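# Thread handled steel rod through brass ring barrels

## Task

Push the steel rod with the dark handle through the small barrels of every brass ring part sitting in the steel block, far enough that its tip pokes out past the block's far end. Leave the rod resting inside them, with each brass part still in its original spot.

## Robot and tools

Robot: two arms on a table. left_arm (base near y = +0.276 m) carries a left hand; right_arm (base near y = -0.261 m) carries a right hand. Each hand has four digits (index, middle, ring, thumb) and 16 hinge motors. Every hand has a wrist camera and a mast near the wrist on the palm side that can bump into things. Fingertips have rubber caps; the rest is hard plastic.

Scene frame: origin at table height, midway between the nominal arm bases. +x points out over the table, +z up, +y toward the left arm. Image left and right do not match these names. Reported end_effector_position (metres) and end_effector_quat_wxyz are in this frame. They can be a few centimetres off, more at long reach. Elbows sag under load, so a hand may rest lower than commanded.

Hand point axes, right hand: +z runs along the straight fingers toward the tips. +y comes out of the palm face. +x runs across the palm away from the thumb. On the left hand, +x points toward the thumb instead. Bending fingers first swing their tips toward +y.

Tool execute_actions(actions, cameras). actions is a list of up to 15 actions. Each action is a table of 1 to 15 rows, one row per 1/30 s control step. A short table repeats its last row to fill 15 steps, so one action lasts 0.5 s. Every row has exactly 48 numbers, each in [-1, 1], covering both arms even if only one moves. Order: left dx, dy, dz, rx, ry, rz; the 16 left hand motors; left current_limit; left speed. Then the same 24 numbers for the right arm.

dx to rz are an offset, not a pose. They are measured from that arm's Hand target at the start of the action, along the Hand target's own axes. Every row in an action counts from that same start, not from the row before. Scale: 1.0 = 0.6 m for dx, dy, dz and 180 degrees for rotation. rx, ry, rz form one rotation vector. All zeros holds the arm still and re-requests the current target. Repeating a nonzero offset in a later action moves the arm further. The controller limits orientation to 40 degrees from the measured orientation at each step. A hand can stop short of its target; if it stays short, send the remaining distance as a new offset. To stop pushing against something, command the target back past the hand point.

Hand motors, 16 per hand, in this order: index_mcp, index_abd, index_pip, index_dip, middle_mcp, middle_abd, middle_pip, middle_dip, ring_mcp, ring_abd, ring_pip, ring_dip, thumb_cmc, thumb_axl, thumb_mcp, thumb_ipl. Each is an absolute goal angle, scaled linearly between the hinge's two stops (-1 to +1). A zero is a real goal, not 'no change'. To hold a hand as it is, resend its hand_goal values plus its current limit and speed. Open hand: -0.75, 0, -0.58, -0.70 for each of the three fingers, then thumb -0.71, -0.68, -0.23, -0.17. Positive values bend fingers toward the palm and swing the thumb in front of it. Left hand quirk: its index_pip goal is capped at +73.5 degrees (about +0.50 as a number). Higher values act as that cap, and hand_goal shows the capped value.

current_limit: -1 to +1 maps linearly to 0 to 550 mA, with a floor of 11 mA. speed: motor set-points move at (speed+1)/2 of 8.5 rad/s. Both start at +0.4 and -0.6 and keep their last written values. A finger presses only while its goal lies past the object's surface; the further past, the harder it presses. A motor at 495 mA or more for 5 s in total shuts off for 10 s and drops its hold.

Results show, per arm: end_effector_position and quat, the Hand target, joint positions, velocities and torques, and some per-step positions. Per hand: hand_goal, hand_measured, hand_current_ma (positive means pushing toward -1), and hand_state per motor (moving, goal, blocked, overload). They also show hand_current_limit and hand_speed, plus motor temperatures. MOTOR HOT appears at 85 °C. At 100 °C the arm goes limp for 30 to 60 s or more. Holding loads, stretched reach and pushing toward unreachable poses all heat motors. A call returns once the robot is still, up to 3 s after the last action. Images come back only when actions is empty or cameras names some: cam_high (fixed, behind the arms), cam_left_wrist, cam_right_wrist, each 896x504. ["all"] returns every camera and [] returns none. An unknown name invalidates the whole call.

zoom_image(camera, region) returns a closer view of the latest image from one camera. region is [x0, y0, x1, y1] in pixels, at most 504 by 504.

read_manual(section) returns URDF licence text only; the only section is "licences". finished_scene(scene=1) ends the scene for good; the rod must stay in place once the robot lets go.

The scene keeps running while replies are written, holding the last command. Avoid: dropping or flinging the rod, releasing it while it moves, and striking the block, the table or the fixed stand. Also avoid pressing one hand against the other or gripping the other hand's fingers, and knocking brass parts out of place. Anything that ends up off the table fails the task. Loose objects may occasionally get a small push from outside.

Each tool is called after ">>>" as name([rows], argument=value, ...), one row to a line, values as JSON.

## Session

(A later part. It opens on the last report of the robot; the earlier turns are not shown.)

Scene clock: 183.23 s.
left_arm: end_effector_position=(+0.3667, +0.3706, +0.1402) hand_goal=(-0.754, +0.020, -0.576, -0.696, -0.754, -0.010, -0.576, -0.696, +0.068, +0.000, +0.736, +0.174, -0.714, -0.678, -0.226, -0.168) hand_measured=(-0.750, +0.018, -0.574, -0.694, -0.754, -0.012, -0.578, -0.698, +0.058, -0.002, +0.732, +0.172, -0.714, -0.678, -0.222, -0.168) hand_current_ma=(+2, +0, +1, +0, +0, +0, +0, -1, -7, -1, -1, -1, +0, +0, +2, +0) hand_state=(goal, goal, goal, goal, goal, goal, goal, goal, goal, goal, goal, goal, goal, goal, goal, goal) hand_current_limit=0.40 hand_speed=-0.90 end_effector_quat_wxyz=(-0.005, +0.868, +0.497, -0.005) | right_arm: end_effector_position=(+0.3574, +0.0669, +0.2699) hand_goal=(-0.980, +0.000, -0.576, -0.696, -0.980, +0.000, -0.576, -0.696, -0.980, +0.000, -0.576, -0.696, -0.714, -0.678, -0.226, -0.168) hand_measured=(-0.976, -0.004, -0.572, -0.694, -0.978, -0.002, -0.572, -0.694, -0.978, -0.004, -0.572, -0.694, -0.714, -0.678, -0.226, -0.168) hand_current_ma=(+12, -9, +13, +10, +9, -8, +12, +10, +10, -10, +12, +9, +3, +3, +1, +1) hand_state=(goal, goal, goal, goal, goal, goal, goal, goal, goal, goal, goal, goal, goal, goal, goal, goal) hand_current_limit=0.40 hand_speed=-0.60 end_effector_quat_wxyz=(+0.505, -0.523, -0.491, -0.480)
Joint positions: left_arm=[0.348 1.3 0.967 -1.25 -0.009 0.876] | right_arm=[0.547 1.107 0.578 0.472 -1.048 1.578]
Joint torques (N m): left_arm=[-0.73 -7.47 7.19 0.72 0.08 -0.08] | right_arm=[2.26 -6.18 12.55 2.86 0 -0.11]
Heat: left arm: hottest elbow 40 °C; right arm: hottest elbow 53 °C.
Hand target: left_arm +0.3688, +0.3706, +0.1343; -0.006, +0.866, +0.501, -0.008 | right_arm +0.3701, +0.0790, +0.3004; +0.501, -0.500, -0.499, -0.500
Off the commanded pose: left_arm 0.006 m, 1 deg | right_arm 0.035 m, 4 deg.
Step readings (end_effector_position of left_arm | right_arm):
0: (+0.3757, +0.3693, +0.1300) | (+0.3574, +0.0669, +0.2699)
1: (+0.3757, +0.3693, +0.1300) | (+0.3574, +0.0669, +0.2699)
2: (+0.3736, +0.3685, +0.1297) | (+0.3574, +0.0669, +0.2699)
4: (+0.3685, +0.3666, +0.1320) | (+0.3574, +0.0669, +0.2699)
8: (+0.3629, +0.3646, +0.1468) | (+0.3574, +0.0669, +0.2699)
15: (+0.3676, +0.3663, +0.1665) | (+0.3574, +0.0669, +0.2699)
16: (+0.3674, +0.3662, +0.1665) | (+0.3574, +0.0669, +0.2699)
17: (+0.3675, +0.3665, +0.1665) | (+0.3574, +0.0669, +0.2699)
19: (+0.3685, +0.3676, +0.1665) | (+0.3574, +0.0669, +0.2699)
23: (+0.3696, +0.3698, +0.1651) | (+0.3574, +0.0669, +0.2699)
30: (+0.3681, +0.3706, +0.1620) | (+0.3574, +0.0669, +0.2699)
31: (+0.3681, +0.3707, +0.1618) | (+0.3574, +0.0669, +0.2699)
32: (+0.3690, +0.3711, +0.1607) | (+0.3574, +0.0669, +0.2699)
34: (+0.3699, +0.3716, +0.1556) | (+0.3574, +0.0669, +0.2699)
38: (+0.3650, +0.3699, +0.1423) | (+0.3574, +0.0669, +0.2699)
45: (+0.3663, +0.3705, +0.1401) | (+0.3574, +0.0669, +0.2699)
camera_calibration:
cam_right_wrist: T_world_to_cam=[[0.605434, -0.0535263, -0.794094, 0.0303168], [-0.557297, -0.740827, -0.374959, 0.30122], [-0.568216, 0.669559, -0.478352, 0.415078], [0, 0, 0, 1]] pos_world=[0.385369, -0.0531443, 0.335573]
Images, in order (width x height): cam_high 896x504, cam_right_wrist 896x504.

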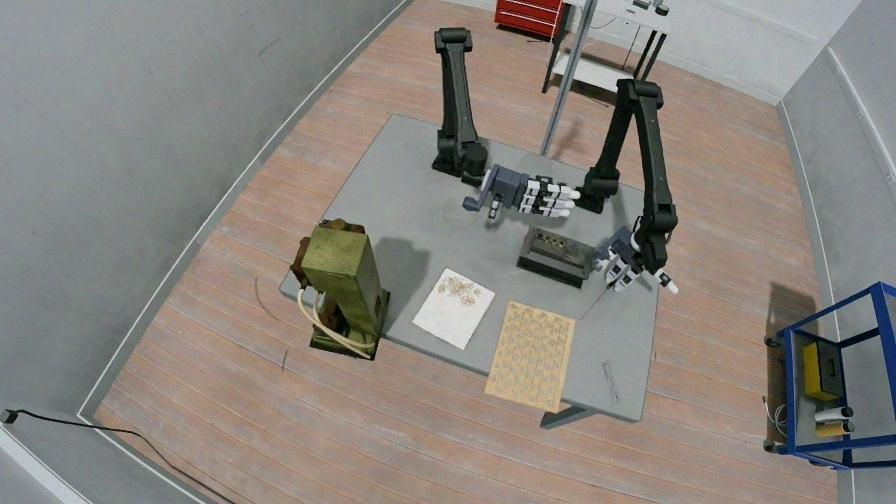

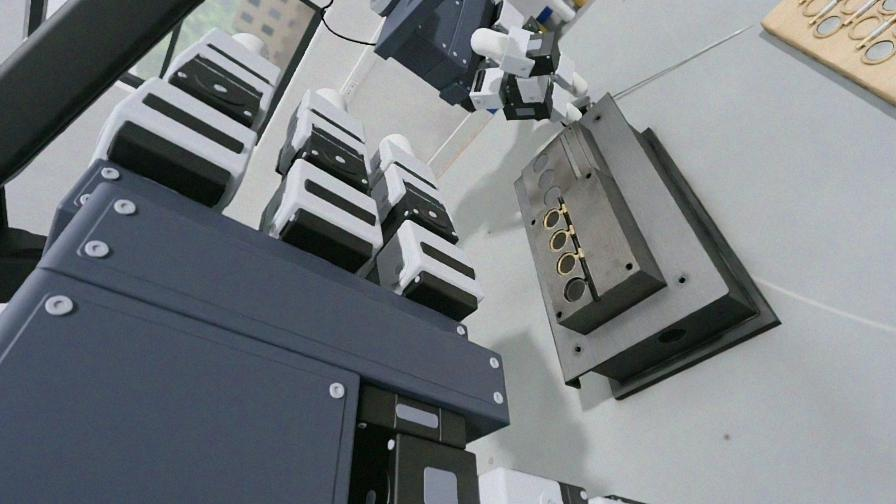

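>>> execute_actions([
  [[0,0,0.0205,0,0,0,-0.754,0.02,-0.576,-0.696,-0.754,-0.01,-0.576,-0.696,0.068,0,0.737,0.174,-0.714,-0.678,-0.226,-0.168,0.4,-0.95,0,0,0,0,0,0,-0.98,0,-0.576,-0.696,-0.98,0,-0.576,-0.696,-0.98,0,-0.576,-0.696,-0.714,-0.678,-0.226,-0.168,0.4,-0.6]],
], cameras=["cam_right_wrist", "cam_high"])

>>> zoom_image(camera="cam_right_wrist", region=[550, 50, 640, 120])

>>> zoom_image(camera="cam_high", region=[580, 260, 640, 320])

Scene clock: 184.60 s.
left_arm: end_effector_position=(+0.3671, +0.3708, +0.1297) hand_goal=(-0.754, +0.020, -0.576, -0.696, -0.754, -0.010, -0.576, -0.696, +0.068, +0.000, +0.736, +0.174, -0.714, -0.678, -0.226, -0.168) hand_measured=(-0.752, +0.024, -0.574, -0.694, -0.754, -0.010, -0.578, -0.698, +0.058, -0.002, +0.732, +0.172, -0.714, -0.678, -0.222, -0.168) hand_current_ma=(+0, +1, +0, +0, +0, +0, +0, -1, -7, -1, -1, -1, +0, +0, +2, +0) hand_state=(goal, goal, goal, goal, goal, goal, goal, goal, goal, goal, goal, goal, goal, goal, goal, goal) hand_current_limit=0.40 hand_speed=-0.95 end_effector_quat_wxyz=(-0.005, +0.868, +0.497, -0.003) | right_arm: end_effector_position=(+0.3574, +0.0669, +0.2699) hand_goal=(-0.980, +0.000, -0.576, -0.696, -0.980, +0.000, -0.576, -0.696, -0.980, +0.000, -0.576, -0.696, -0.714, -0.678, -0.226, -0.168) hand_measured=(-0.976, -0.004, -0.572, -0.694, -0.978, -0.002, -0.572, -0.694, -0.978, -0.004, -0.572, -0.694, -0.714, -0.678, -0.226, -0.168) hand_current_ma=(+12, -9, +13, +10, +9, -8, +12, +10, +10, -10, +12, +9, +3, +3, +1, +1) hand_state=(goal, goal, goal, goal, goal, goal, goal, goal, goal, goal, goal, goal, goal, goal, goal, goal) hand_current_limit=0.40 hand_speed=-0.60 end_effector_quat_wxyz=(+0.505, -0.523, -0.491, -0.480)
Joint positions: left_arm=[0.348 1.31 0.947 -1.216 -0.009 0.876] | right_arm=[0.547 1.107 0.578 0.472 -1.048 1.578]
Joint torques (N m): left_arm=[-1.08 -7.41 6.95 0.66 0.06 -0.06] | right_arm=[3.55 -5.54 12.51 2.78 -0.02 -0.07]
Heat: left arm: hottest elbow 40 °C; right arm: hottest elbow 53 °C.
Hand target: left_arm +0.3685, +0.3706, +0.1220; -0.006, +0.865, +0.501, -0.008 | right_arm +0.3701, +0.0790, +0.3004; +0.501, -0.500, -0.499, -0.500
Off the commanded pose: left_arm 0.008 m, 1 deg | right_arm 0.035 m, 4 deg.
Step readings (end_effector_position of left_arm | right_arm):
0: (+0.3668, +0.3707, +0.1403) | (+0.3574, +0.0669, +0.2699)
1: (+0.3669, +0.3707, +0.1403) | (+0.3574, +0.0669, +0.2699)
2: (+0.3672, +0.3708, +0.1400) | (+0.3574, +0.0669, +0.2699)
4: (+0.3682, +0.3712, +0.1384) | (+0.3574, +0.0669, +0.2699)
8: (+0.3670, +0.3708, +0.1318) | (+0.3574, +0.0669, +0.2699)
15: (+0.3671, +0.3708, +0.1297) | (+0.3574, +0.0669, +0.2699)
camera_calibration:
cam_right_wrist: T_world_to_cam=[[0.605434, -0.0535263, -0.794094, 0.0303168], [-0.557297, -0.740827, -0.374959, 0.30122], [-0.568216, 0.669559, -0.478352, 0.415078], [0, 0, 0, 1]] pos_world=[0.385369, -0.0531443, 0.335573]
Images, in order (width x height): cam_high 896x504, cam_right_wrist 896x504.

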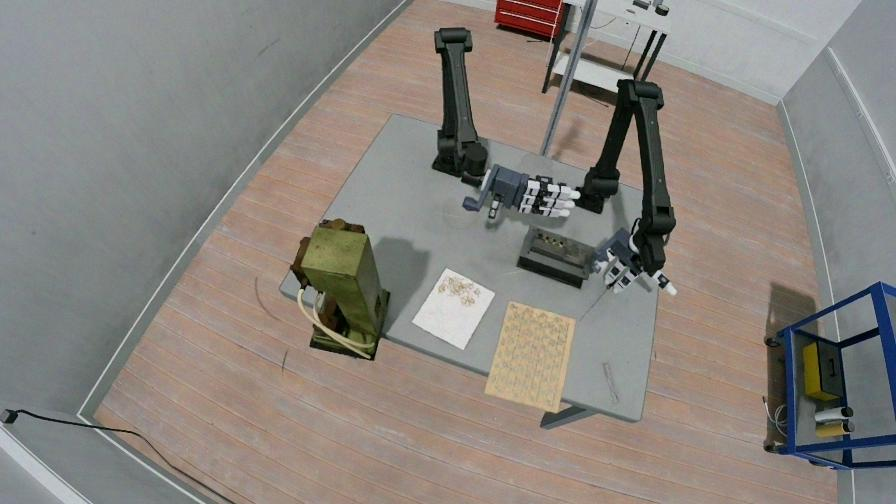

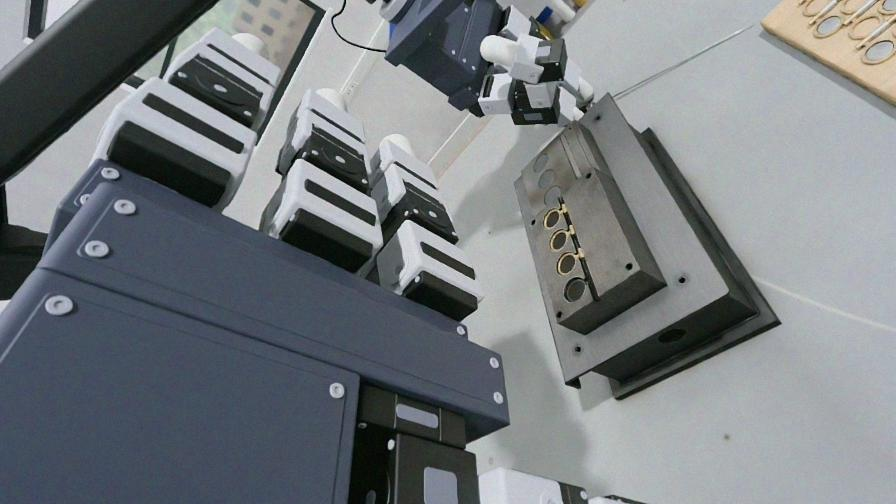

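Scaled by 5.600 from the camera's 896x504 image, which has a finer 1280x720 frame.

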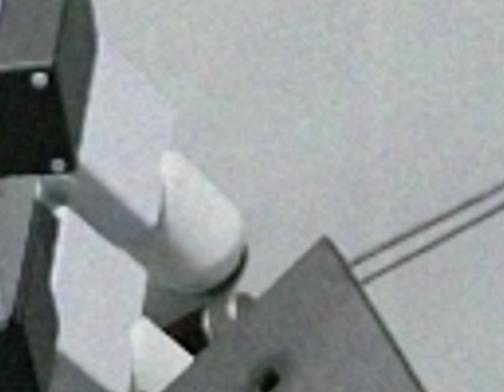

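Scaled by 8.400 from the camera's 896x504 image, which has a finer 1280x720 frame.

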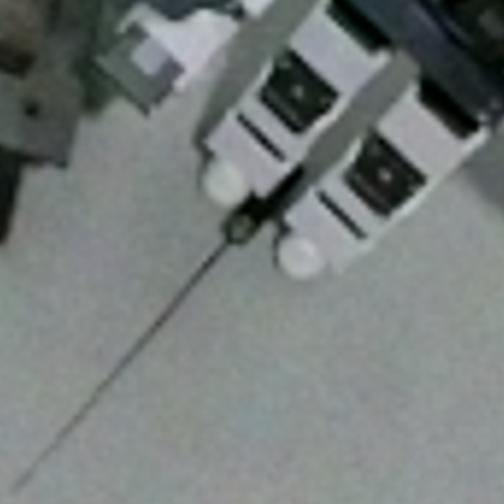

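>>> execute_actions([
  [[0,0,0,0,0,0,-0.754,0.1,-0.576,-0.696,-0.754,-0.07,-0.576,-0.696,0.068,0,0.737,0.174,-0.714,-0.678,-0.226,-0.168,0.7,-0.95,0,0,0,0,0,0,-0.98,0,-0.576,-0.696,-0.98,0,-0.576,-0.696,-0.98,0,-0.576,-0.696,-0.714,-0.678,-0.226,-0.168,0.4,-0.6]],
  [[0,0,0,0,0,0,-0.754,0.2,-0.576,-0.696,-0.754,-0.18,-0.576,-0.696,0.068,0,0.737,0.174,-0.714,-0.678,-0.226,-0.168,0.7,-0.95,0,0,0,0,0,0,-0.98,0,-0.576,-0.696,-0.98,0,-0.576,-0.696,-0.98,0,-0.576,-0.696,-0.714,-0.678,-0.226,-0.168,0.4,-0.6]],
  [[0,0,0,0,0,0,-0.754,0.28,-0.576,-0.696,-0.754,-0.27,-0.576,-0.696,0.068,0,0.737,0.174,-0.714,-0.678,-0.226,-0.168,0.7,-0.95,0,0,0,0,0,0,-0.98,0,-0.576,-0.696,-0.98,0,-0.576,-0.696,-0.98,0,-0.576,-0.696,-0.714,-0.678,-0.226,-0.168,0.4,-0.6]],
], cameras=["cam_right_wrist", "cam_high"])

>>> zoom_image(camera="cam_right_wrist", region=[550, 50, 640, 120])

>>> zoom_image(camera="cam_high", region=[580, 260, 640, 320])

Scene clock: 187.03 s.
left_arm: end_effector_position=(+0.3681, +0.3712, +0.1300) hand_goal=(-0.754, +0.280, -0.576, -0.696, -0.754, -0.270, -0.576, -0.696, +0.068, +0.000, +0.736, +0.174, -0.714, -0.678, -0.226, -0.168) hand_measured=(-0.754, +0.098, -0.576, -0.694, -0.754, -0.066, -0.578, -0.698, +0.058, -0.002, +0.732, +0.172, -0.714, -0.678, -0.222, -0.168) hand_current_ma=(+0, -468, +0, +0, +0, +467, +0, -1, -7, -1, -1, -1, +0, +0, +2, +0) hand_state=(goal, blocked, goal, goal, goal, blocked, goal, goal, goal, goal, goal, goal, goal, goal, goal, goal) hand_current_limit=0.70 hand_speed=-0.95 end_effector_quat_wxyz=(-0.005, +0.868, +0.497, -0.001) | right_arm: end_effector_position=(+0.3574, +0.0669, +0.2699) hand_goal=(-0.980, +0.000, -0.576, -0.696, -0.980, +0.000, -0.576, -0.696, -0.980, +0.000, -0.576, -0.696, -0.714, -0.678, -0.226, -0.168) hand_measured=(-0.976, -0.004, -0.572, -0.694, -0.978, -0.002, -0.572, -0.694, -0.978, -0.004, -0.572, -0.694, -0.714, -0.678, -0.226, -0.168) hand_current_ma=(+12, -9, +13, +10, +9, -8, +12, +10, +10, -10, +12, +9, +3, +3, +1, +1) hand_state=(goal, goal, goal, goal, goal, goal, goal, goal, goal, goal, goal, goal, goal, goal, goal, goal) hand_current_limit=0.40 hand_speed=-0.60 end_effector_quat_wxyz=(+0.505, -0.523, -0.491, -0.480)
Joint positions: left_arm=[0.348 1.31 0.947 -1.212 -0.009 0.875] | right_arm=[0.547 1.107 0.578 0.472 -1.048 1.578]
Joint torques (N m): left_arm=[-0.97 -7.47 6.91 0.61 0.06 -0.04] | right_arm=[1.85 -5.6 12.46 2.8 -0.01 -0.08]
Heat: left arm: hottest elbow 40 °C; right arm: hottest elbow 53 °C.
Hand target: left_arm +0.3686, +0.3706, +0.1220; -0.006, +0.866, +0.501, -0.008 | right_arm +0.3701, +0.0790, +0.3004; +0.501, -0.500, -0.499, -0.500
Off the commanded pose: left_arm 0.008 m, 1 deg | right_arm 0.035 m, 4 deg.
Step readings (end_effector_position of left_arm | right_arm):
0: (+0.3672, +0.3708, +0.1297) | (+0.3574, +0.0669, +0.2699)
1: (+0.3672, +0.3708, +0.1297) | (+0.3574, +0.0669, +0.2699)
2: (+0.3673, +0.3709, +0.1297) | (+0.3574, +0.0669, +0.2699)
4: (+0.3676, +0.3710, +0.1298) | (+0.3574, +0.0669, +0.2699)
8: (+0.3681, +0.3712, +0.1300) | (+0.3574, +0.0669, +0.2699)
15: (+0.3681, +0.3712, +0.1300) | (+0.3574, +0.0669, +0.2699)
16: (+0.3681, +0.3712, +0.1300) | (+0.3574, +0.0669, +0.2699)
17: (+0.3681, +0.3712, +0.1300) | (+0.3574, +0.0669, +0.2699)
19: (+0.3681, +0.3712, +0.1300) | (+0.3574, +0.0669, +0.2699)
23: (+0.3681, +0.3712, +0.1300) | (+0.3574, +0.0669, +0.2699)
30: (+0.3681, +0.3712, +0.1300) | (+0.3574, +0.0669, +0.2699)
31: (+0.3681, +0.3712, +0.1300) | (+0.3574, +0.0669, +0.2699)
32: (+0.3681, +0.3712, +0.1300) | (+0.3574, +0.0669, +0.2699)
34: (+0.3681, +0.3712, +0.1300) | (+0.3574, +0.0669, +0.2699)
38: (+0.3681, +0.3712, +0.1300) | (+0.3574, +0.0669, +0.2699)
45: (+0.3681, +0.3712, +0.1300) | (+0.3574, +0.0669, +0.2699)
camera_calibration:
cam_right_wrist: T_world_to_cam=[[0.605434, -0.0535263, -0.794094, 0.0303168], [-0.557297, -0.740827, -0.374959, 0.30122], [-0.568216, 0.669559, -0.478352, 0.415078], [0, 0, 0, 1]] pos_world=[0.385369, -0.0531443, 0.335573]
Images, in order (width x height): cam_high 896x504, cam_right_wrist 896x504.

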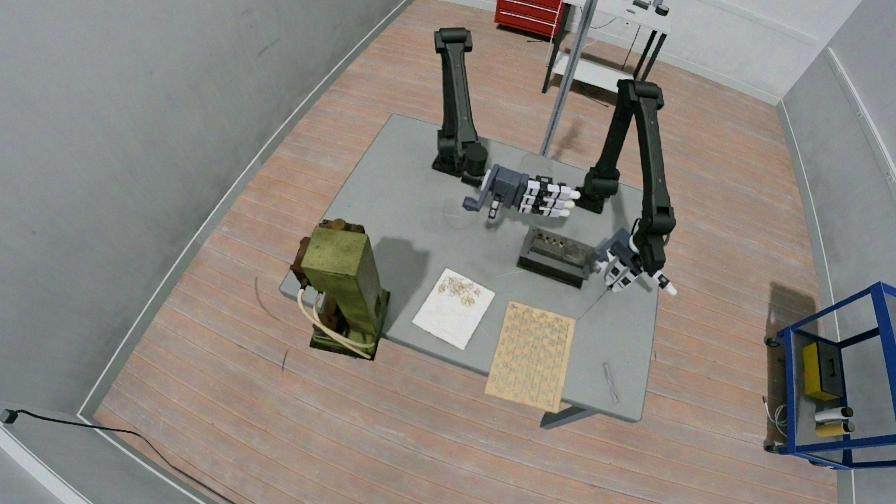

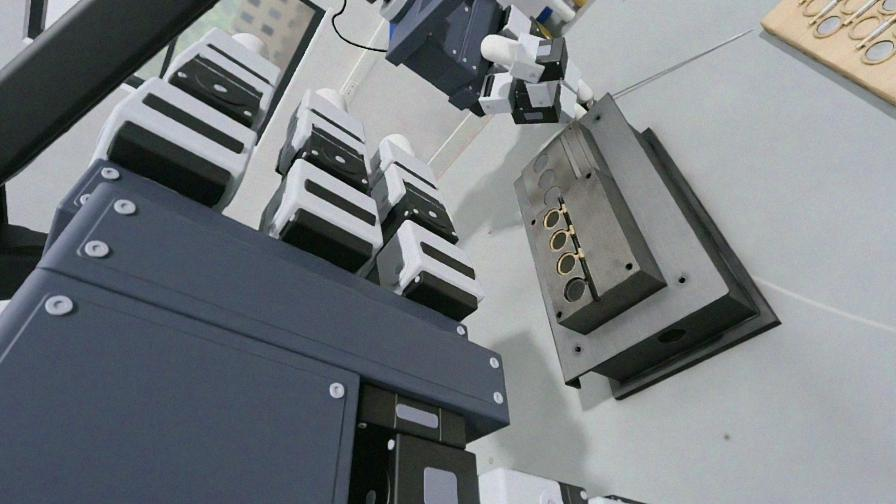

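Scaled by 5.600 from the camera's 896x504 image, which has a finer 1280x720 frame.

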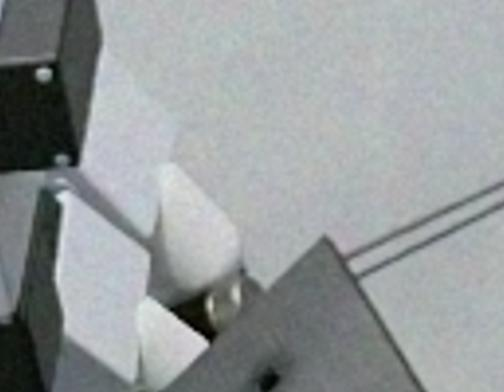

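Scaled by 8.400 from the camera's 896x504 image, which has a finer 1280x720 frame.

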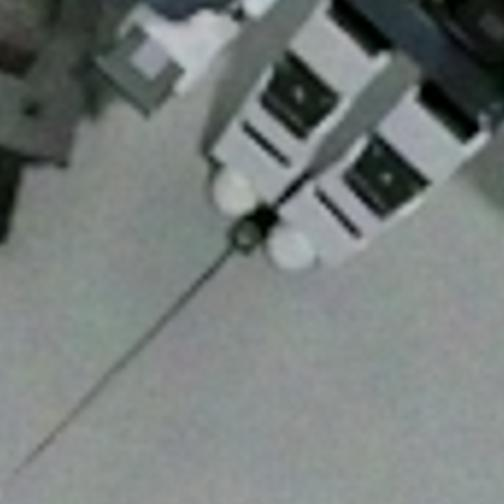

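>>> execute_actions([
  [[0,0,-0.12,0,0,0,-0.754,0.28,-0.576,-0.696,-0.754,-0.27,-0.576,-0.696,0.068,0,0.737,0.174,-0.714,-0.678,-0.226,-0.168,0.7,-0.95,0,0,0,0,0,0,-0.98,0,-0.576,-0.696,-0.98,0,-0.576,-0.696,-0.98,0,-0.576,-0.696,-0.714,-0.678,-0.226,-0.168,0.4,-0.6]],
], cameras=["cam_right_wrist", "cam_high"])

>>> zoom_image(camera="cam_right_wrist", region=[520, 0, 780, 120])

>>> zoom_image(camera="cam_high", region=[570, 240, 650, 330])

Scene clock: 188.53 s.
left_arm: end_effector_position=(+0.3586, +0.3677, +0.1797) hand_goal=(-0.754, +0.280, -0.576, -0.696, -0.754, -0.270, -0.576, -0.696, +0.068, +0.000, +0.736, +0.174, -0.714, -0.678, -0.226, -0.168) hand_measured=(-0.752, +0.098, -0.576, -0.694, -0.754, -0.066, -0.578, -0.698, +0.058, -0.002, +0.732, +0.172, -0.714, -0.678, -0.222, -0.168) hand_current_ma=(+0, -468, +0, +0, +0, +467, +0, -1, -7, -1, -1, -1, +0, +0, +2, +0) hand_state=(goal, blocked, goal, goal, goal, blocked, goal, goal, goal, goal, goal, goal, goal, goal, goal, goal) hand_current_limit=0.70 hand_speed=-0.95 end_effector_quat_wxyz=(-0.008, +0.867, +0.497, -0.021) | right_arm: end_effector_position=(+0.3574, +0.0669, +0.2699) hand_goal=(-0.980, +0.000, -0.576, -0.696, -0.980, +0.000, -0.576, -0.696, -0.980, +0.000, -0.576, -0.696, -0.714, -0.678, -0.226, -0.168) hand_measured=(-0.976, -0.004, -0.572, -0.694, -0.978, -0.002, -0.572, -0.694, -0.978, -0.004, -0.572, -0.694, -0.714, -0.678, -0.226, -0.168) hand_current_ma=(+12, -9, +13, +10, +9, -8, +12, +10, +10, -10, +12, +9, +3, +3, +1, +1) hand_state=(goal, goal, goal, goal, goal, goal, goal, goal, goal, goal, goal, goal, goal, goal, goal, goal) hand_current_limit=0.40 hand_speed=-0.60 end_effector_quat_wxyz=(+0.505, -0.523, -0.491, -0.480)
Joint positions: left_arm=[0.348 1.266 1.051 -1.399 -0.008 0.875] | right_arm=[0.547 1.107 0.578 0.472 -1.048 1.578]
Joint torques (N m): left_arm=[-1.2 -7.88 10.41 0.12 0.06 -0.02] | right_arm=[2.32 -5.66 12.34 3.03 0.03 -0.12]
Heat: left arm: hottest elbow 40 °C; right arm: hottest elbow 54 °C.
Hand target: left_arm +0.3700, +0.3705, +0.1940; -0.006, +0.865, +0.501, -0.008 | right_arm +0.3701, +0.0790, +0.3004; +0.501, -0.500, -0.499, -0.500
Off the commanded pose: left_arm 0.019 m, 1 deg | right_arm 0.035 m, 4 deg.
Step readings (end_effector_position of left_arm | right_arm):
0: (+0.3681, +0.3712, +0.1300) | (+0.3574, +0.0669, +0.2699)
1: (+0.3679, +0.3711, +0.1299) | (+0.3574, +0.0669, +0.2699)
2: (+0.3654, +0.3702, +0.1295) | (+0.3574, +0.0669, +0.2699)
4: (+0.3582, +0.3676, +0.1327) | (+0.3574, +0.0669, +0.2699)
8: (+0.3540, +0.3660, +0.1538) | (+0.3574, +0.0669, +0.2699)
15: (+0.3603, +0.3683, +0.1801) | (+0.3574, +0.0669, +0.2699)
camera_calibration:
cam_right_wrist: T_world_to_cam=[[0.605434, -0.0535263, -0.794094, 0.0303168], [-0.557297, -0.740827, -0.374959, 0.30122], [-0.568216, 0.669559, -0.478352, 0.415078], [0, 0, 0, 1]] pos_world=[0.385369, -0.0531443, 0.335573]
Images, in order (width x height): cam_high 896x504, cam_right_wrist 896x504.

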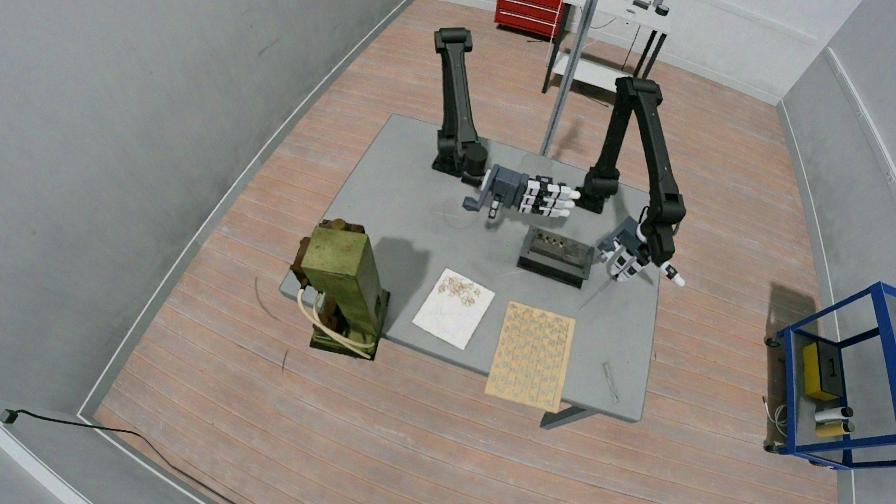

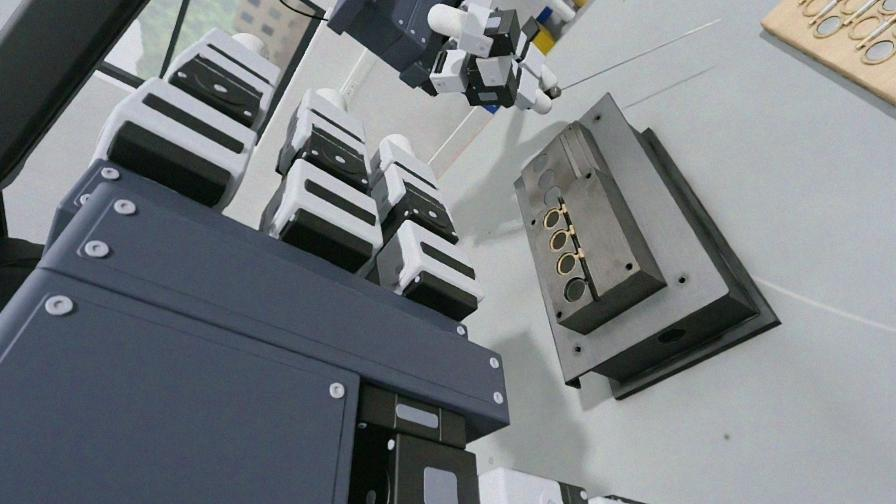

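Scaled by 1.938 from the camera's 896x504 image, which has a finer 1280x720 frame.

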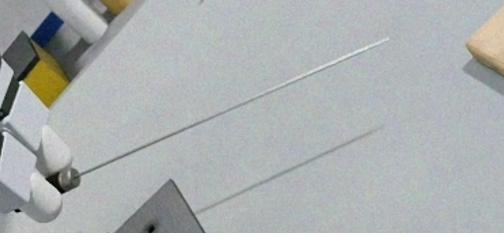

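Scaled by 5.600 from the camera's 896x504 image, which has a finer 1280x720 frame.

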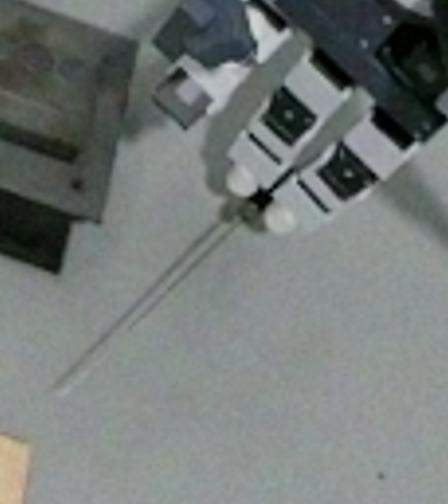

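>>> execute_actions([
  [[0,0,-0.12,0,0,0,-0.754,0.28,-0.576,-0.696,-0.754,-0.27,-0.576,-0.696,0.068,0,0.737,0.174,-0.714,-0.678,-0.226,-0.168,0.7,-0.95,0,0,-0.1,0,0,0,-0.98,0,-0.576,-0.696,-0.98,0,-0.576,-0.696,-0.98,0,-0.576,-0.696,-0.714,-0.678,-0.226,-0.168,0.4,-0.6]],
], cameras=["cam_right_wrist", "cam_high"])

>>> zoom_image(camera="cam_right_wrist", region=[480, 0, 740, 120])

>>> zoom_image(camera="cam_high", region=[570, 220, 670, 330])

Scene clock: 194.63 s.
left_arm: end_effector_position=(+0.3610, +0.3685, +0.2533) hand_goal=(-0.754, +0.280, -0.576, -0.696, -0.754, -0.270, -0.576, -0.696, +0.068, +0.000, +0.736, +0.174, -0.714, -0.678, -0.226, -0.168) hand_measured=(-0.752, +0.098, -0.576, -0.694, -0.754, -0.066, -0.578, -0.698, +0.058, -0.002, +0.732, +0.172, -0.714, -0.678, -0.222, -0.168) hand_current_ma=(+0, -467, +0, +0, +0, +467, +0, -1, -7, -1, -1, -1, +0, +0, +2, +0) hand_state=(goal, blocked, goal, goal, goal, blocked, goal, goal, goal, goal, goal, goal, goal, goal, goal, goal) hand_current_limit=0.70 hand_speed=-0.95 end_effector_quat_wxyz=(-0.007, +0.867, +0.498, -0.018) | right_arm: end_effector_position=(+0.3677, +0.0217, +0.2945) hand_goal=(-0.980, +0.000, -0.576, -0.696, -0.980, +0.000, -0.576, -0.696, -0.980, +0.000, -0.576, -0.696, -0.714, -0.678, -0.226, -0.168) hand_measured=(-0.978, -0.004, -0.574, -0.694, -0.980, -0.002, -0.574, -0.694, -0.978, -0.004, -0.574, -0.694, -0.714, -0.678, -0.226, -0.168) hand_current_ma=(+4, -9, +10, +10, +3, -8, +9, +10, +4, -10, +9, +9, +3, +3, +1, +1) hand_state=(goal, goal, goal, goal, goal, goal, goal, goal, goal, goal, goal, goal, goal, goal, goal, goal) hand_current_limit=0.40 hand_speed=-0.60 end_effector_quat_wxyz=(+0.504, -0.501, -0.499, -0.496)
Joint positions: left_arm=[0.348 1.246 1.227 -1.589 -0.007 0.873] | right_arm=[0.395 1.053 0.578 0.472 -1.213 1.578]
Joint torques (N m): left_arm=[-1.32 -7.12 10.7 0.17 0.03 -0.05] | right_arm=[2.26 -7.18 9.1 1.88 -0.1 -0.09]
Heat: left arm: hottest elbow 41 °C; right arm: hottest elbow 54 °C.
Hand target: left_arm +0.3714, +0.3705, +0.2661; -0.006, +0.865, +0.501, -0.008 | right_arm +0.3702, +0.0189, +0.3004; +0.501, -0.500, -0.499, -0.500
Off the commanded pose: left_arm 0.017 m, 1 deg | right_arm 0.007 m, 1 deg.
Step readings (end_effector_position of left_arm | right_arm):
0: (+0.3586, +0.3677, +0.1797) | (+0.3574, +0.0669, +0.2699)
1: (+0.3584, +0.3676, +0.1799) | (+0.3569, +0.0671, +0.2700)
2: (+0.3566, +0.3669, +0.1822) | (+0.3551, +0.0668, +0.2701)
4: (+0.3532, +0.3657, +0.1925) | (+0.3533, +0.0608, +0.2732)
8: (+0.3604, +0.3682, +0.2305) | (+0.3656, +0.0335, +0.2866)
15: (+0.3627, +0.3691, +0.2537) | (+0.3681, +0.0215, +0.2945)
camera_calibration:
cam_right_wrist: T_world_to_cam=[[0.642653, -0.0239387, -0.765783, 0.018439], [-0.529029, -0.736848, -0.420933, 0.28573], [-0.554189, 0.675635, -0.486202, 0.45994], [0, 0, 0, 1]] pos_world=[0.394203, -0.0997705, 0.358017]
Images, in order (width x height): cam_high 896x504, cam_right_wrist 896x504.

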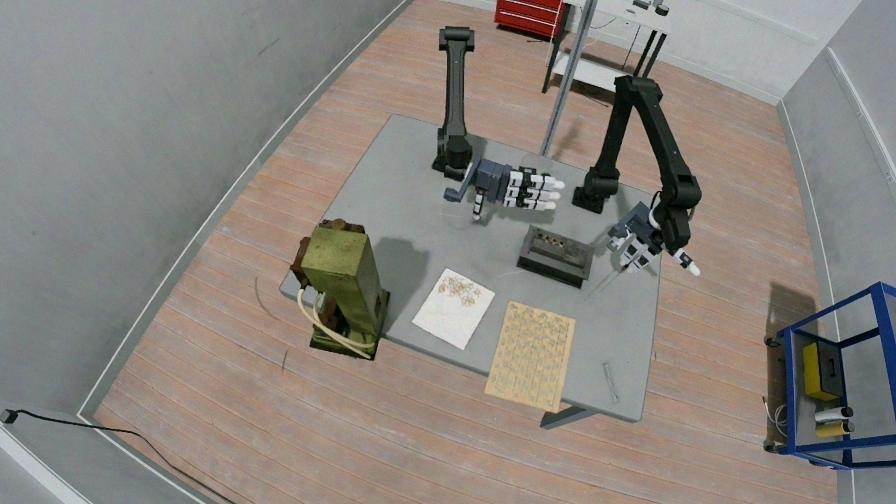

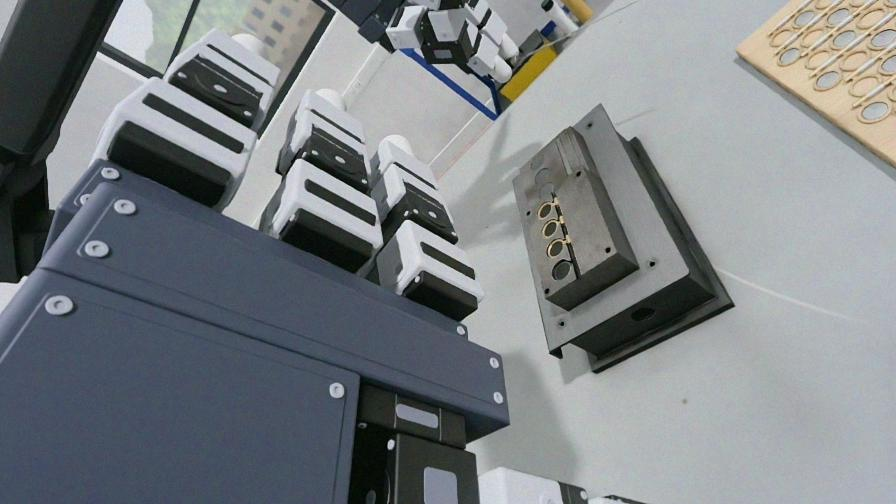

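Scaled by 1.938 from the camera's 896x504 image, which has a finer 1280x720 frame.

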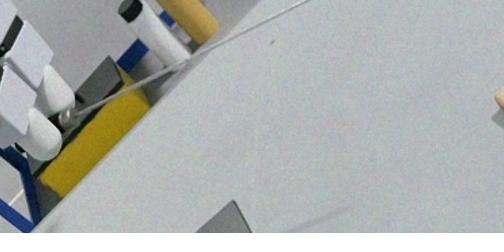

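Scaled by 4.582 from the camera's 896x504 image, which has a finer 1280x720 frame.

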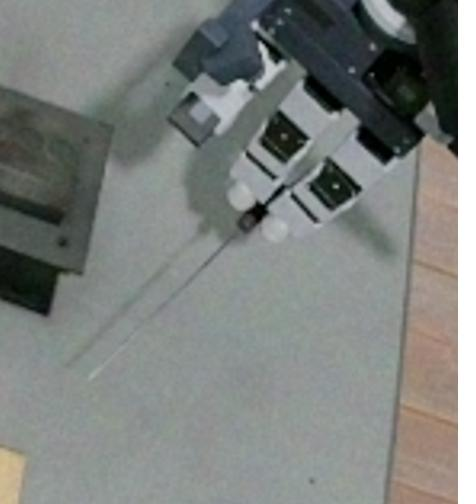

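>>> execute_actions([
  [[-0.0315,-0.0281,0,0,0,0.0836,-0.754,0.28,-0.576,-0.696,-0.754,-0.27,-0.576,-0.696,0.068,0,0.737,0.174,-0.714,-0.678,-0.226,-0.168,0.7,-0.95,0,0,0,0,0,0,-0.98,0,-0.576,-0.696,-0.98,0,-0.576,-0.696,-0.98,0,-0.576,-0.696,-0.714,-0.678,-0.226,-0.168,0.4,-0.6]],
  [[-0.0377,-0.019,0,0,0,0.0836,-0.754,0.28,-0.576,-0.696,-0.754,-0.27,-0.576,-0.696,0.068,0,0.737,0.174,-0.714,-0.678,-0.226,-0.168,0.7,-0.95,0,0,0,0,0,0,-0.98,0,-0.576,-0.696,-0.98,0,-0.576,-0.696,-0.98,0,-0.576,-0.696,-0.714,-0.678,-0.226,-0.168,0.4,-0.6]],
  [[-0.0413,-0.0085,0,0,0,0.0836,-0.754,0.28,-0.576,-0.696,-0.754,-0.27,-0.576,-0.696,0.068,0,0.737,0.174,-0.714,-0.678,-0.226,-0.168,0.7,-0.95,0,0,0,0,0,0,-0.98,0,-0.576,-0.696,-0.98,0,-0.576,-0.696,-0.98,0,-0.576,-0.696,-0.714,-0.678,-0.226,-0.168,0.4,-0.6]],
  [[-0.0421,0.0025,0,0,0,0.0836,-0.754,0.28,-0.576,-0.696,-0.754,-0.27,-0.576,-0.696,0.068,0,0.737,0.174,-0.714,-0.678,-0.226,-0.168,0.7,-0.95,0,0,0,0,0,0,-0.98,0,-0.576,-0.696,-0.98,0,-0.576,-0.696,-0.98,0,-0.576,-0.696,-0.714,-0.678,-0.226,-0.168,0.4,-0.6]],
], cameras=["cam_right_wrist", "cam_high"])

>>> zoom_image(camera="cam_right_wrist", region=[400, 0, 660, 240])

>>> zoom_image(camera="cam_high", region=[510, 190, 650, 310])

Scene clock: 198.17 s.
left_arm: end_effector_position=(+0.2792, +0.3376, +0.2647) hand_goal=(-0.754, +0.280, -0.576, -0.696, -0.754, -0.270, -0.576, -0.696, +0.068, +0.000, +0.736, +0.174, -0.714, -0.678, -0.226, -0.168) hand_measured=(-0.752, +0.098, -0.576, -0.694, -0.754, -0.066, -0.578, -0.698, +0.058, -0.002, +0.732, +0.172, -0.714, -0.678, -0.222, -0.168) hand_current_ma=(+1, -468, +0, +0, +0, +467, +0, -1, -7, -1, -1, -1, +0, +0, +2, +0) hand_state=(goal, blocked, goal, goal, goal, blocked, goal, goal, goal, goal, goal, goal, goal, goal, goal, goal) hand_current_limit=0.70 hand_speed=-0.95 end_effector_quat_wxyz=(-0.002, +1.000, +0.001, -0.011) | right_arm: end_effector_position=(+0.3676, +0.0218, +0.2945) hand_goal=(-0.980, +0.000, -0.576, -0.696, -0.980, +0.000, -0.576, -0.696, -0.980, +0.000, -0.576, -0.696, -0.714, -0.678, -0.226, -0.168) hand_measured=(-0.978, -0.004, -0.574, -0.694, -0.980, -0.002, -0.574, -0.694, -0.978, -0.004, -0.574, -0.694, -0.714, -0.678, -0.226, -0.168) hand_current_ma=(+4, -9, +10, +10, +3, -8, +9, +10, +4, -10, +9, +9, +3, +3, +1, +1) hand_state=(goal, goal, goal, goal, goal, goal, goal, goal, goal, goal, goal, goal, goal, goal, goal, goal) hand_current_limit=0.40 hand_speed=-0.60 end_effector_quat_wxyz=(+0.504, -0.501, -0.499, -0.496)
Joint positions: left_arm=[0.453 1.217 1.227 -1.599 -0.013 2.019] | right_arm=[0.395 1.053 0.578 0.472 -1.213 1.578]
Joint torques (N m): left_arm=[-0.85 -8.64 7.75 -0.09 0.23 0.23] | right_arm=[1.85 -6.59 8.99 1.95 -0.08 -0.05]
Heat: left arm: hottest elbow 42 °C; right arm: hottest elbow 53 °C.
Hand target: left_arm +0.2753, +0.3385, +0.2680; -0.001, +1.000, -0.001, -0.010 | right_arm +0.3701, +0.0189, +0.3004; +0.501, -0.500, -0.499, -0.500
Off the commanded pose: left_arm 0.005 m, 0 deg | right_arm 0.007 m, 1 deg.
Step readings (end_effector_position of left_arm | right_arm):
0: (+0.3610, +0.3685, +0.2533) | (+0.3677, +0.0217, +0.2945)
1: (+0.3609, +0.3683, +0.2533) | (+0.3677, +0.0217, +0.2945)
2: (+0.3603, +0.3676, +0.2532) | (+0.3677, +0.0217, +0.2945)
4: (+0.3577, +0.3655, +0.2528) | (+0.3676, +0.0218, +0.2945)
8: (+0.3519, +0.3652, +0.2540) | (+0.3676, +0.0218, +0.2945)
15: (+0.3472, +0.3625, +0.2555) | (+0.3676, +0.0218, +0.2945)
16: (+0.3468, +0.3619, +0.2555) | (+0.3676, +0.0218, +0.2945)
17: (+0.3455, +0.3609, +0.2556) | (+0.3676, +0.0218, +0.2945)
19: (+0.3411, +0.3593, +0.2564) | (+0.3676, +0.0218, +0.2945)
23: (+0.3322, +0.3592, +0.2599) | (+0.3676, +0.0218, +0.2945)
30: (+0.3260, +0.3551, +0.2617) | (+0.3676, +0.0218, +0.2945)
31: (+0.3253, +0.3544, +0.2617) | (+0.3676, +0.0218, +0.2945)
32: (+0.3238, +0.3537, +0.2617) | (+0.3676, +0.0218, +0.2945)
34: (+0.3192, +0.3519, +0.2615) | (+0.3676, +0.0218, +0.2945)
38: (+0.3106, +0.3506, +0.2622) | (+0.3676, +0.0218, +0.2945)
45: (+0.3040, +0.3471, +0.2629) | (+0.3676, +0.0218, +0.2945)
46: (+0.3032, +0.3467, +0.2629) | (+0.3676, +0.0218, +0.2945)
47: (+0.3015, +0.3459, +0.2631) | (+0.3676, +0.0218, +0.2945)
49: (+0.2967, +0.3442, +0.2630) | (+0.3676, +0.0218, +0.2945)
53: (+0.2883, +0.3415, +0.2637) | (+0.3676, +0.0218, +0.2945)
60: (+0.2815, +0.3385, +0.2646) | (+0.3676, +0.0218, +0.2945)
camera_calibration:
cam_right_wrist: T_world_to_cam=[[0.642689, -0.0237094, -0.76576, 0.0184399], [-0.528761, -0.737024, -0.42096, 0.285617], [-0.554403, 0.675451, -0.486214, 0.46001], [0, 0, 0, 1]] pos_world=[0.394203, -0.0997703, 0.358017]
Images, in order (width x height): cam_high 896x504, cam_right_wrist 896x504.

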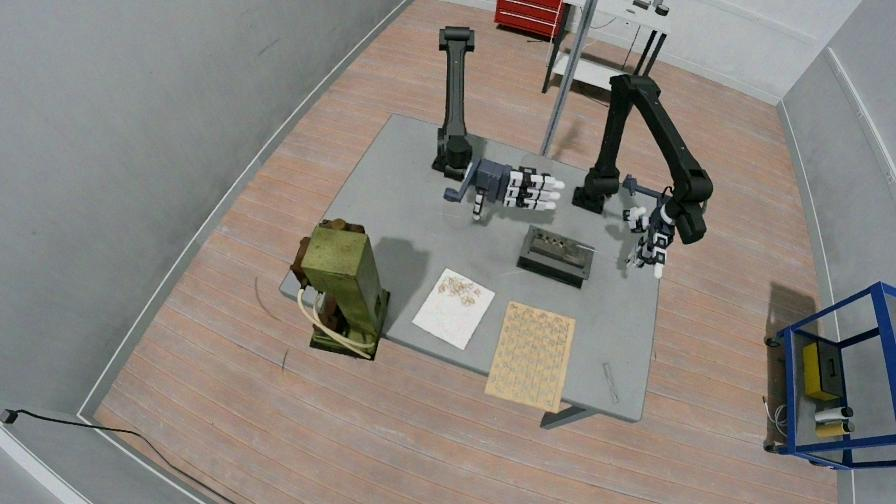

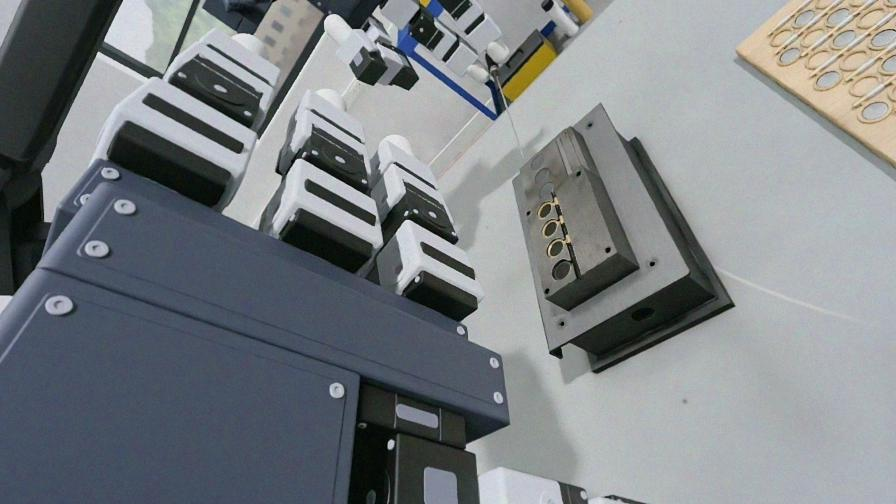

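Scaled by 1.938 from the camera's 896x504 image, which has a finer 1280x720 frame.

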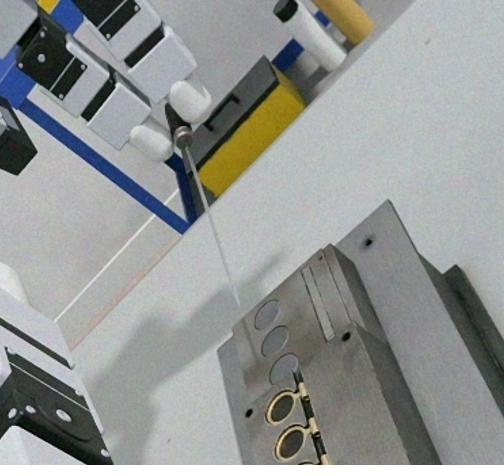

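Scaled by 3.600 from the camera's 896x504 image, which has a finer 1280x720 frame.

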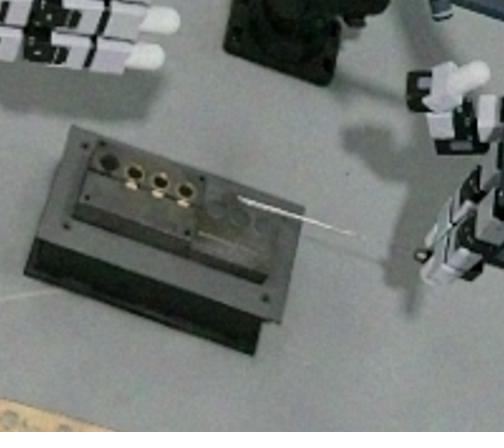

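>>> execute_actions([
  [[0.0033,0,0.0433,0,0,0,-0.754,0.28,-0.576,-0.696,-0.754,-0.27,-0.576,-0.696,0.068,0,0.737,0.174,-0.714,-0.678,-0.226,-0.168,0.7,-0.95,0,0,0,0,0,0,-0.98,0,-0.576,-0.696,-0.98,0,-0.576,-0.696,-0.98,0,-0.576,-0.696,-0.714,-0.678,-0.226,-0.168,0.4,-0.6]],
  [[0,0,0,0,0,0,-0.754,0.28,-0.576,-0.696,-0.754,-0.27,-0.576,-0.696,0.068,0,0.737,0.174,-0.714,-0.678,-0.226,-0.168,0.7,-0.95,0,0,0,0,0,0,-0.98,0,-0.576,-0.696,-0.98,0,-0.576,-0.696,-0.98,0,-0.576,-0.696,-0.714,-0.678,-0.226,-0.168,0.4,-0.6]],
], cameras=["cam_right_wrist", "cam_high"])

>>> zoom_image(camera="cam_right_wrist", region=[470, 40, 630, 290])

>>> zoom_image(camera="cam_high", region=[520, 210, 650, 300])

>>> zoom_image(camera="cam_right_wrist", region=[500, 120, 600, 220])

Scene clock: 208.63 s.
left_arm: end_effector_position=(+0.2768, +0.3364, +0.2428) hand_goal=(-0.754, +0.280, -0.576, -0.696, -0.754, -0.270, -0.576, -0.696, +0.068, +0.000, +0.736, +0.174, -0.714, -0.678, -0.226, -0.168) hand_measured=(-0.752, +0.098, -0.576, -0.694, -0.754, -0.066, -0.578, -0.698, +0.058, -0.002, +0.732, +0.172, -0.714, -0.678, -0.222, -0.168) hand_current_ma=(+1, -468, +0, +0, +0, +467, +0, -1, -7, -1, -1, -1, +0, +0, +2, +0) hand_state=(goal, blocked, goal, goal, goal, blocked, goal, goal, goal, goal, goal, goal, goal, goal, goal, goal) hand_current_limit=0.70 hand_speed=-0.95 end_effector_quat_wxyz=(-0.001, +1.000, +0.001, -0.013) | right_arm: end_effector_position=(+0.3676, +0.0218, +0.2945) hand_goal=(-0.980, +0.000, -0.576, -0.696, -0.980, +0.000, -0.576, -0.696, -0.980, +0.000, -0.576, -0.696, -0.714, -0.678, -0.226, -0.168) hand_measured=(-0.978, -0.004, -0.574, -0.694, -0.980, -0.002, -0.574, -0.694, -0.978, -0.004, -0.574, -0.694, -0.714, -0.678, -0.226, -0.168) hand_current_ma=(+4, -9, +10, +10, +3, -8, +9, +10, +4, -10, +9, +9, +3, +3, +1, +1) hand_state=(goal, goal, goal, goal, goal, goal, goal, goal, goal, goal, goal, goal, goal, goal, goal, goal) hand_current_limit=0.40 hand_speed=-0.60 end_effector_quat_wxyz=(+0.504, -0.501, -0.499, -0.496)
Joint positions: left_arm=[0.453 1.214 1.167 -1.546 -0.012 2.019] | right_arm=[0.395 1.053 0.578 0.472 -1.213 1.578]
Joint torques (N m): left_arm=[-0.44 -7.82 7.57 0.54 0.25 0.2] | right_arm=[2.08 -6.89 9.03 1.7 -0.09 -0.08]
Heat: left arm: hottest elbow 42 °C; right arm: hottest elbow 52 °C.
Hand target: left_arm +0.2769, +0.3386, +0.2419; -0.001, +1.000, -0.001, -0.010 | right_arm +0.3701, +0.0189, +0.3004; +0.501, -0.500, -0.499, -0.500
Off the commanded pose: left_arm 0.002 m, 0 deg | right_arm 0.007 m, 1 deg.
Step readings (end_effector_position of left_arm | right_arm):
0: (+0.2792, +0.3376, +0.2647) | (+0.3676, +0.0218, +0.2945)
1: (+0.2791, +0.3376, +0.2646) | (+0.3676, +0.0218, +0.2945)
2: (+0.2791, +0.3376, +0.2636) | (+0.3676, +0.0218, +0.2945)
4: (+0.2788, +0.3373, +0.2584) | (+0.3676, +0.0218, +0.2945)
8: (+0.2758, +0.3359, +0.2457) | (+0.3676, +0.0218, +0.2945)
15: (+0.2766, +0.3363, +0.2428) | (+0.3676, +0.0218, +0.2945)
16: (+0.2767, +0.3363, +0.2428) | (+0.3676, +0.0218, +0.2945)
17: (+0.2768, +0.3364, +0.2428) | (+0.3676, +0.0218, +0.2945)
19: (+0.2768, +0.3364, +0.2428) | (+0.3676, +0.0218, +0.2945)
23: (+0.2768, +0.3364, +0.2428) | (+0.3676, +0.0218, +0.2945)
30: (+0.2768, +0.3364, +0.2428) | (+0.3676, +0.0218, +0.2945)
camera_calibration:
cam_right_wrist: T_world_to_cam=[[0.642689, -0.0237094, -0.76576, 0.0184399], [-0.528761, -0.737024, -0.42096, 0.285617], [-0.554403, 0.675451, -0.486214, 0.46001], [0, 0, 0, 1]] pos_world=[0.394203, -0.0997703, 0.358017]
Images, in order (width x height): cam_high 896x504, cam_right_wrist 896x504.

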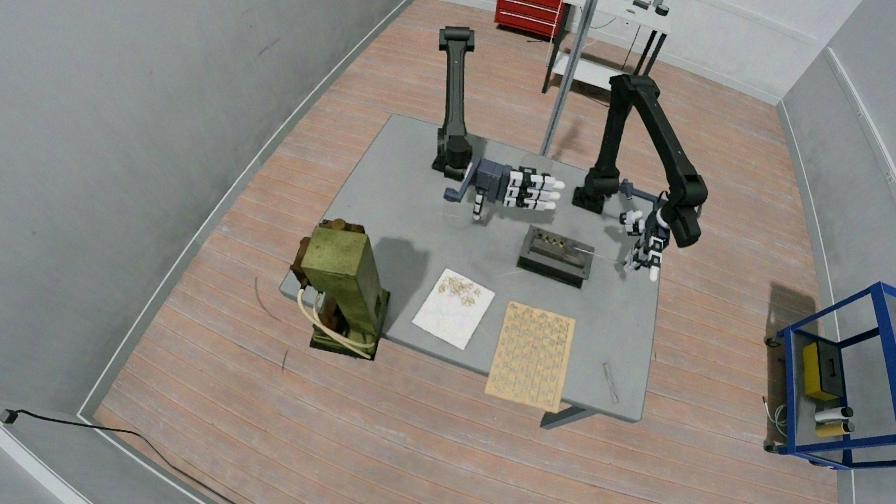

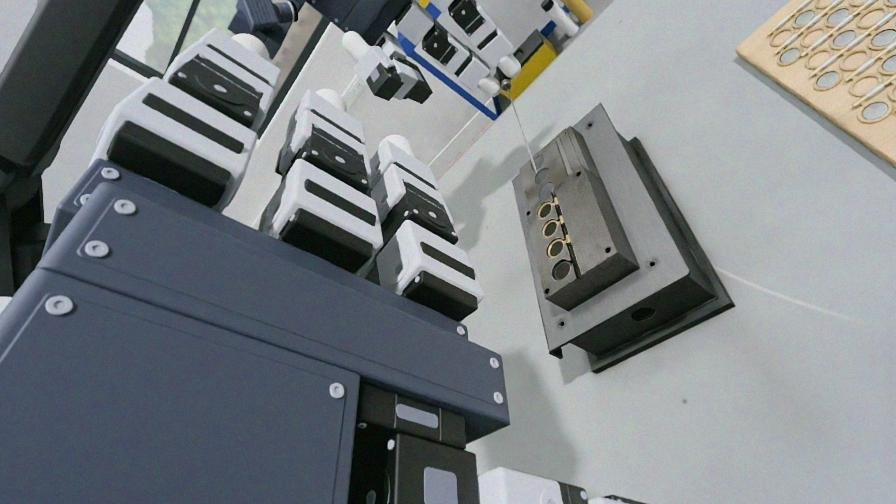

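Scaled by 2.016 from the camera's 896x504 image, which has a finer 1280x720 frame.

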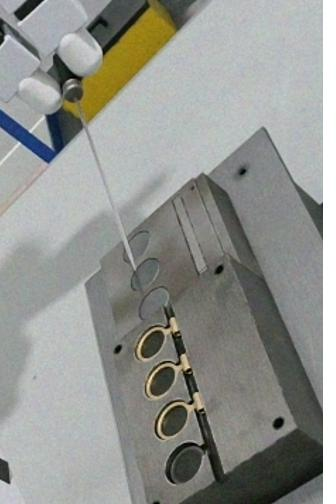

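Scaled by 3.877 from the camera's 896x504 image, which has a finer 1280x720 frame.

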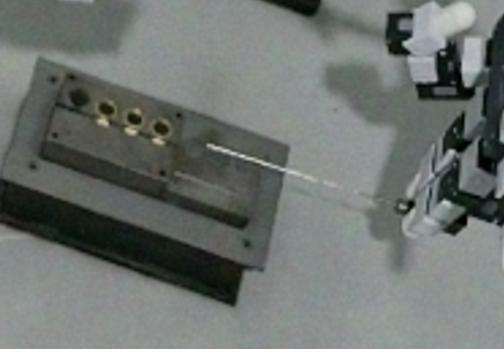

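Scaled by 5.040 from the camera's 896x504 image, which has a finer 1280x720 frame.

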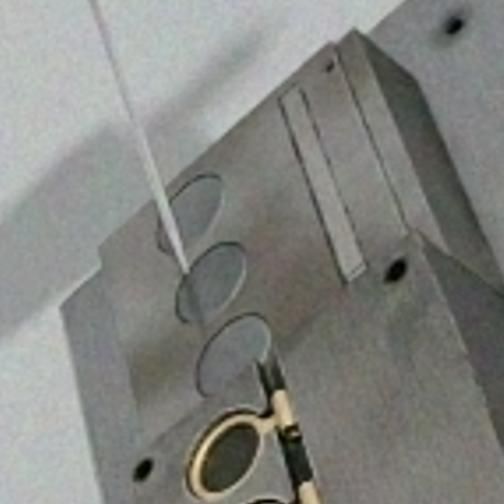

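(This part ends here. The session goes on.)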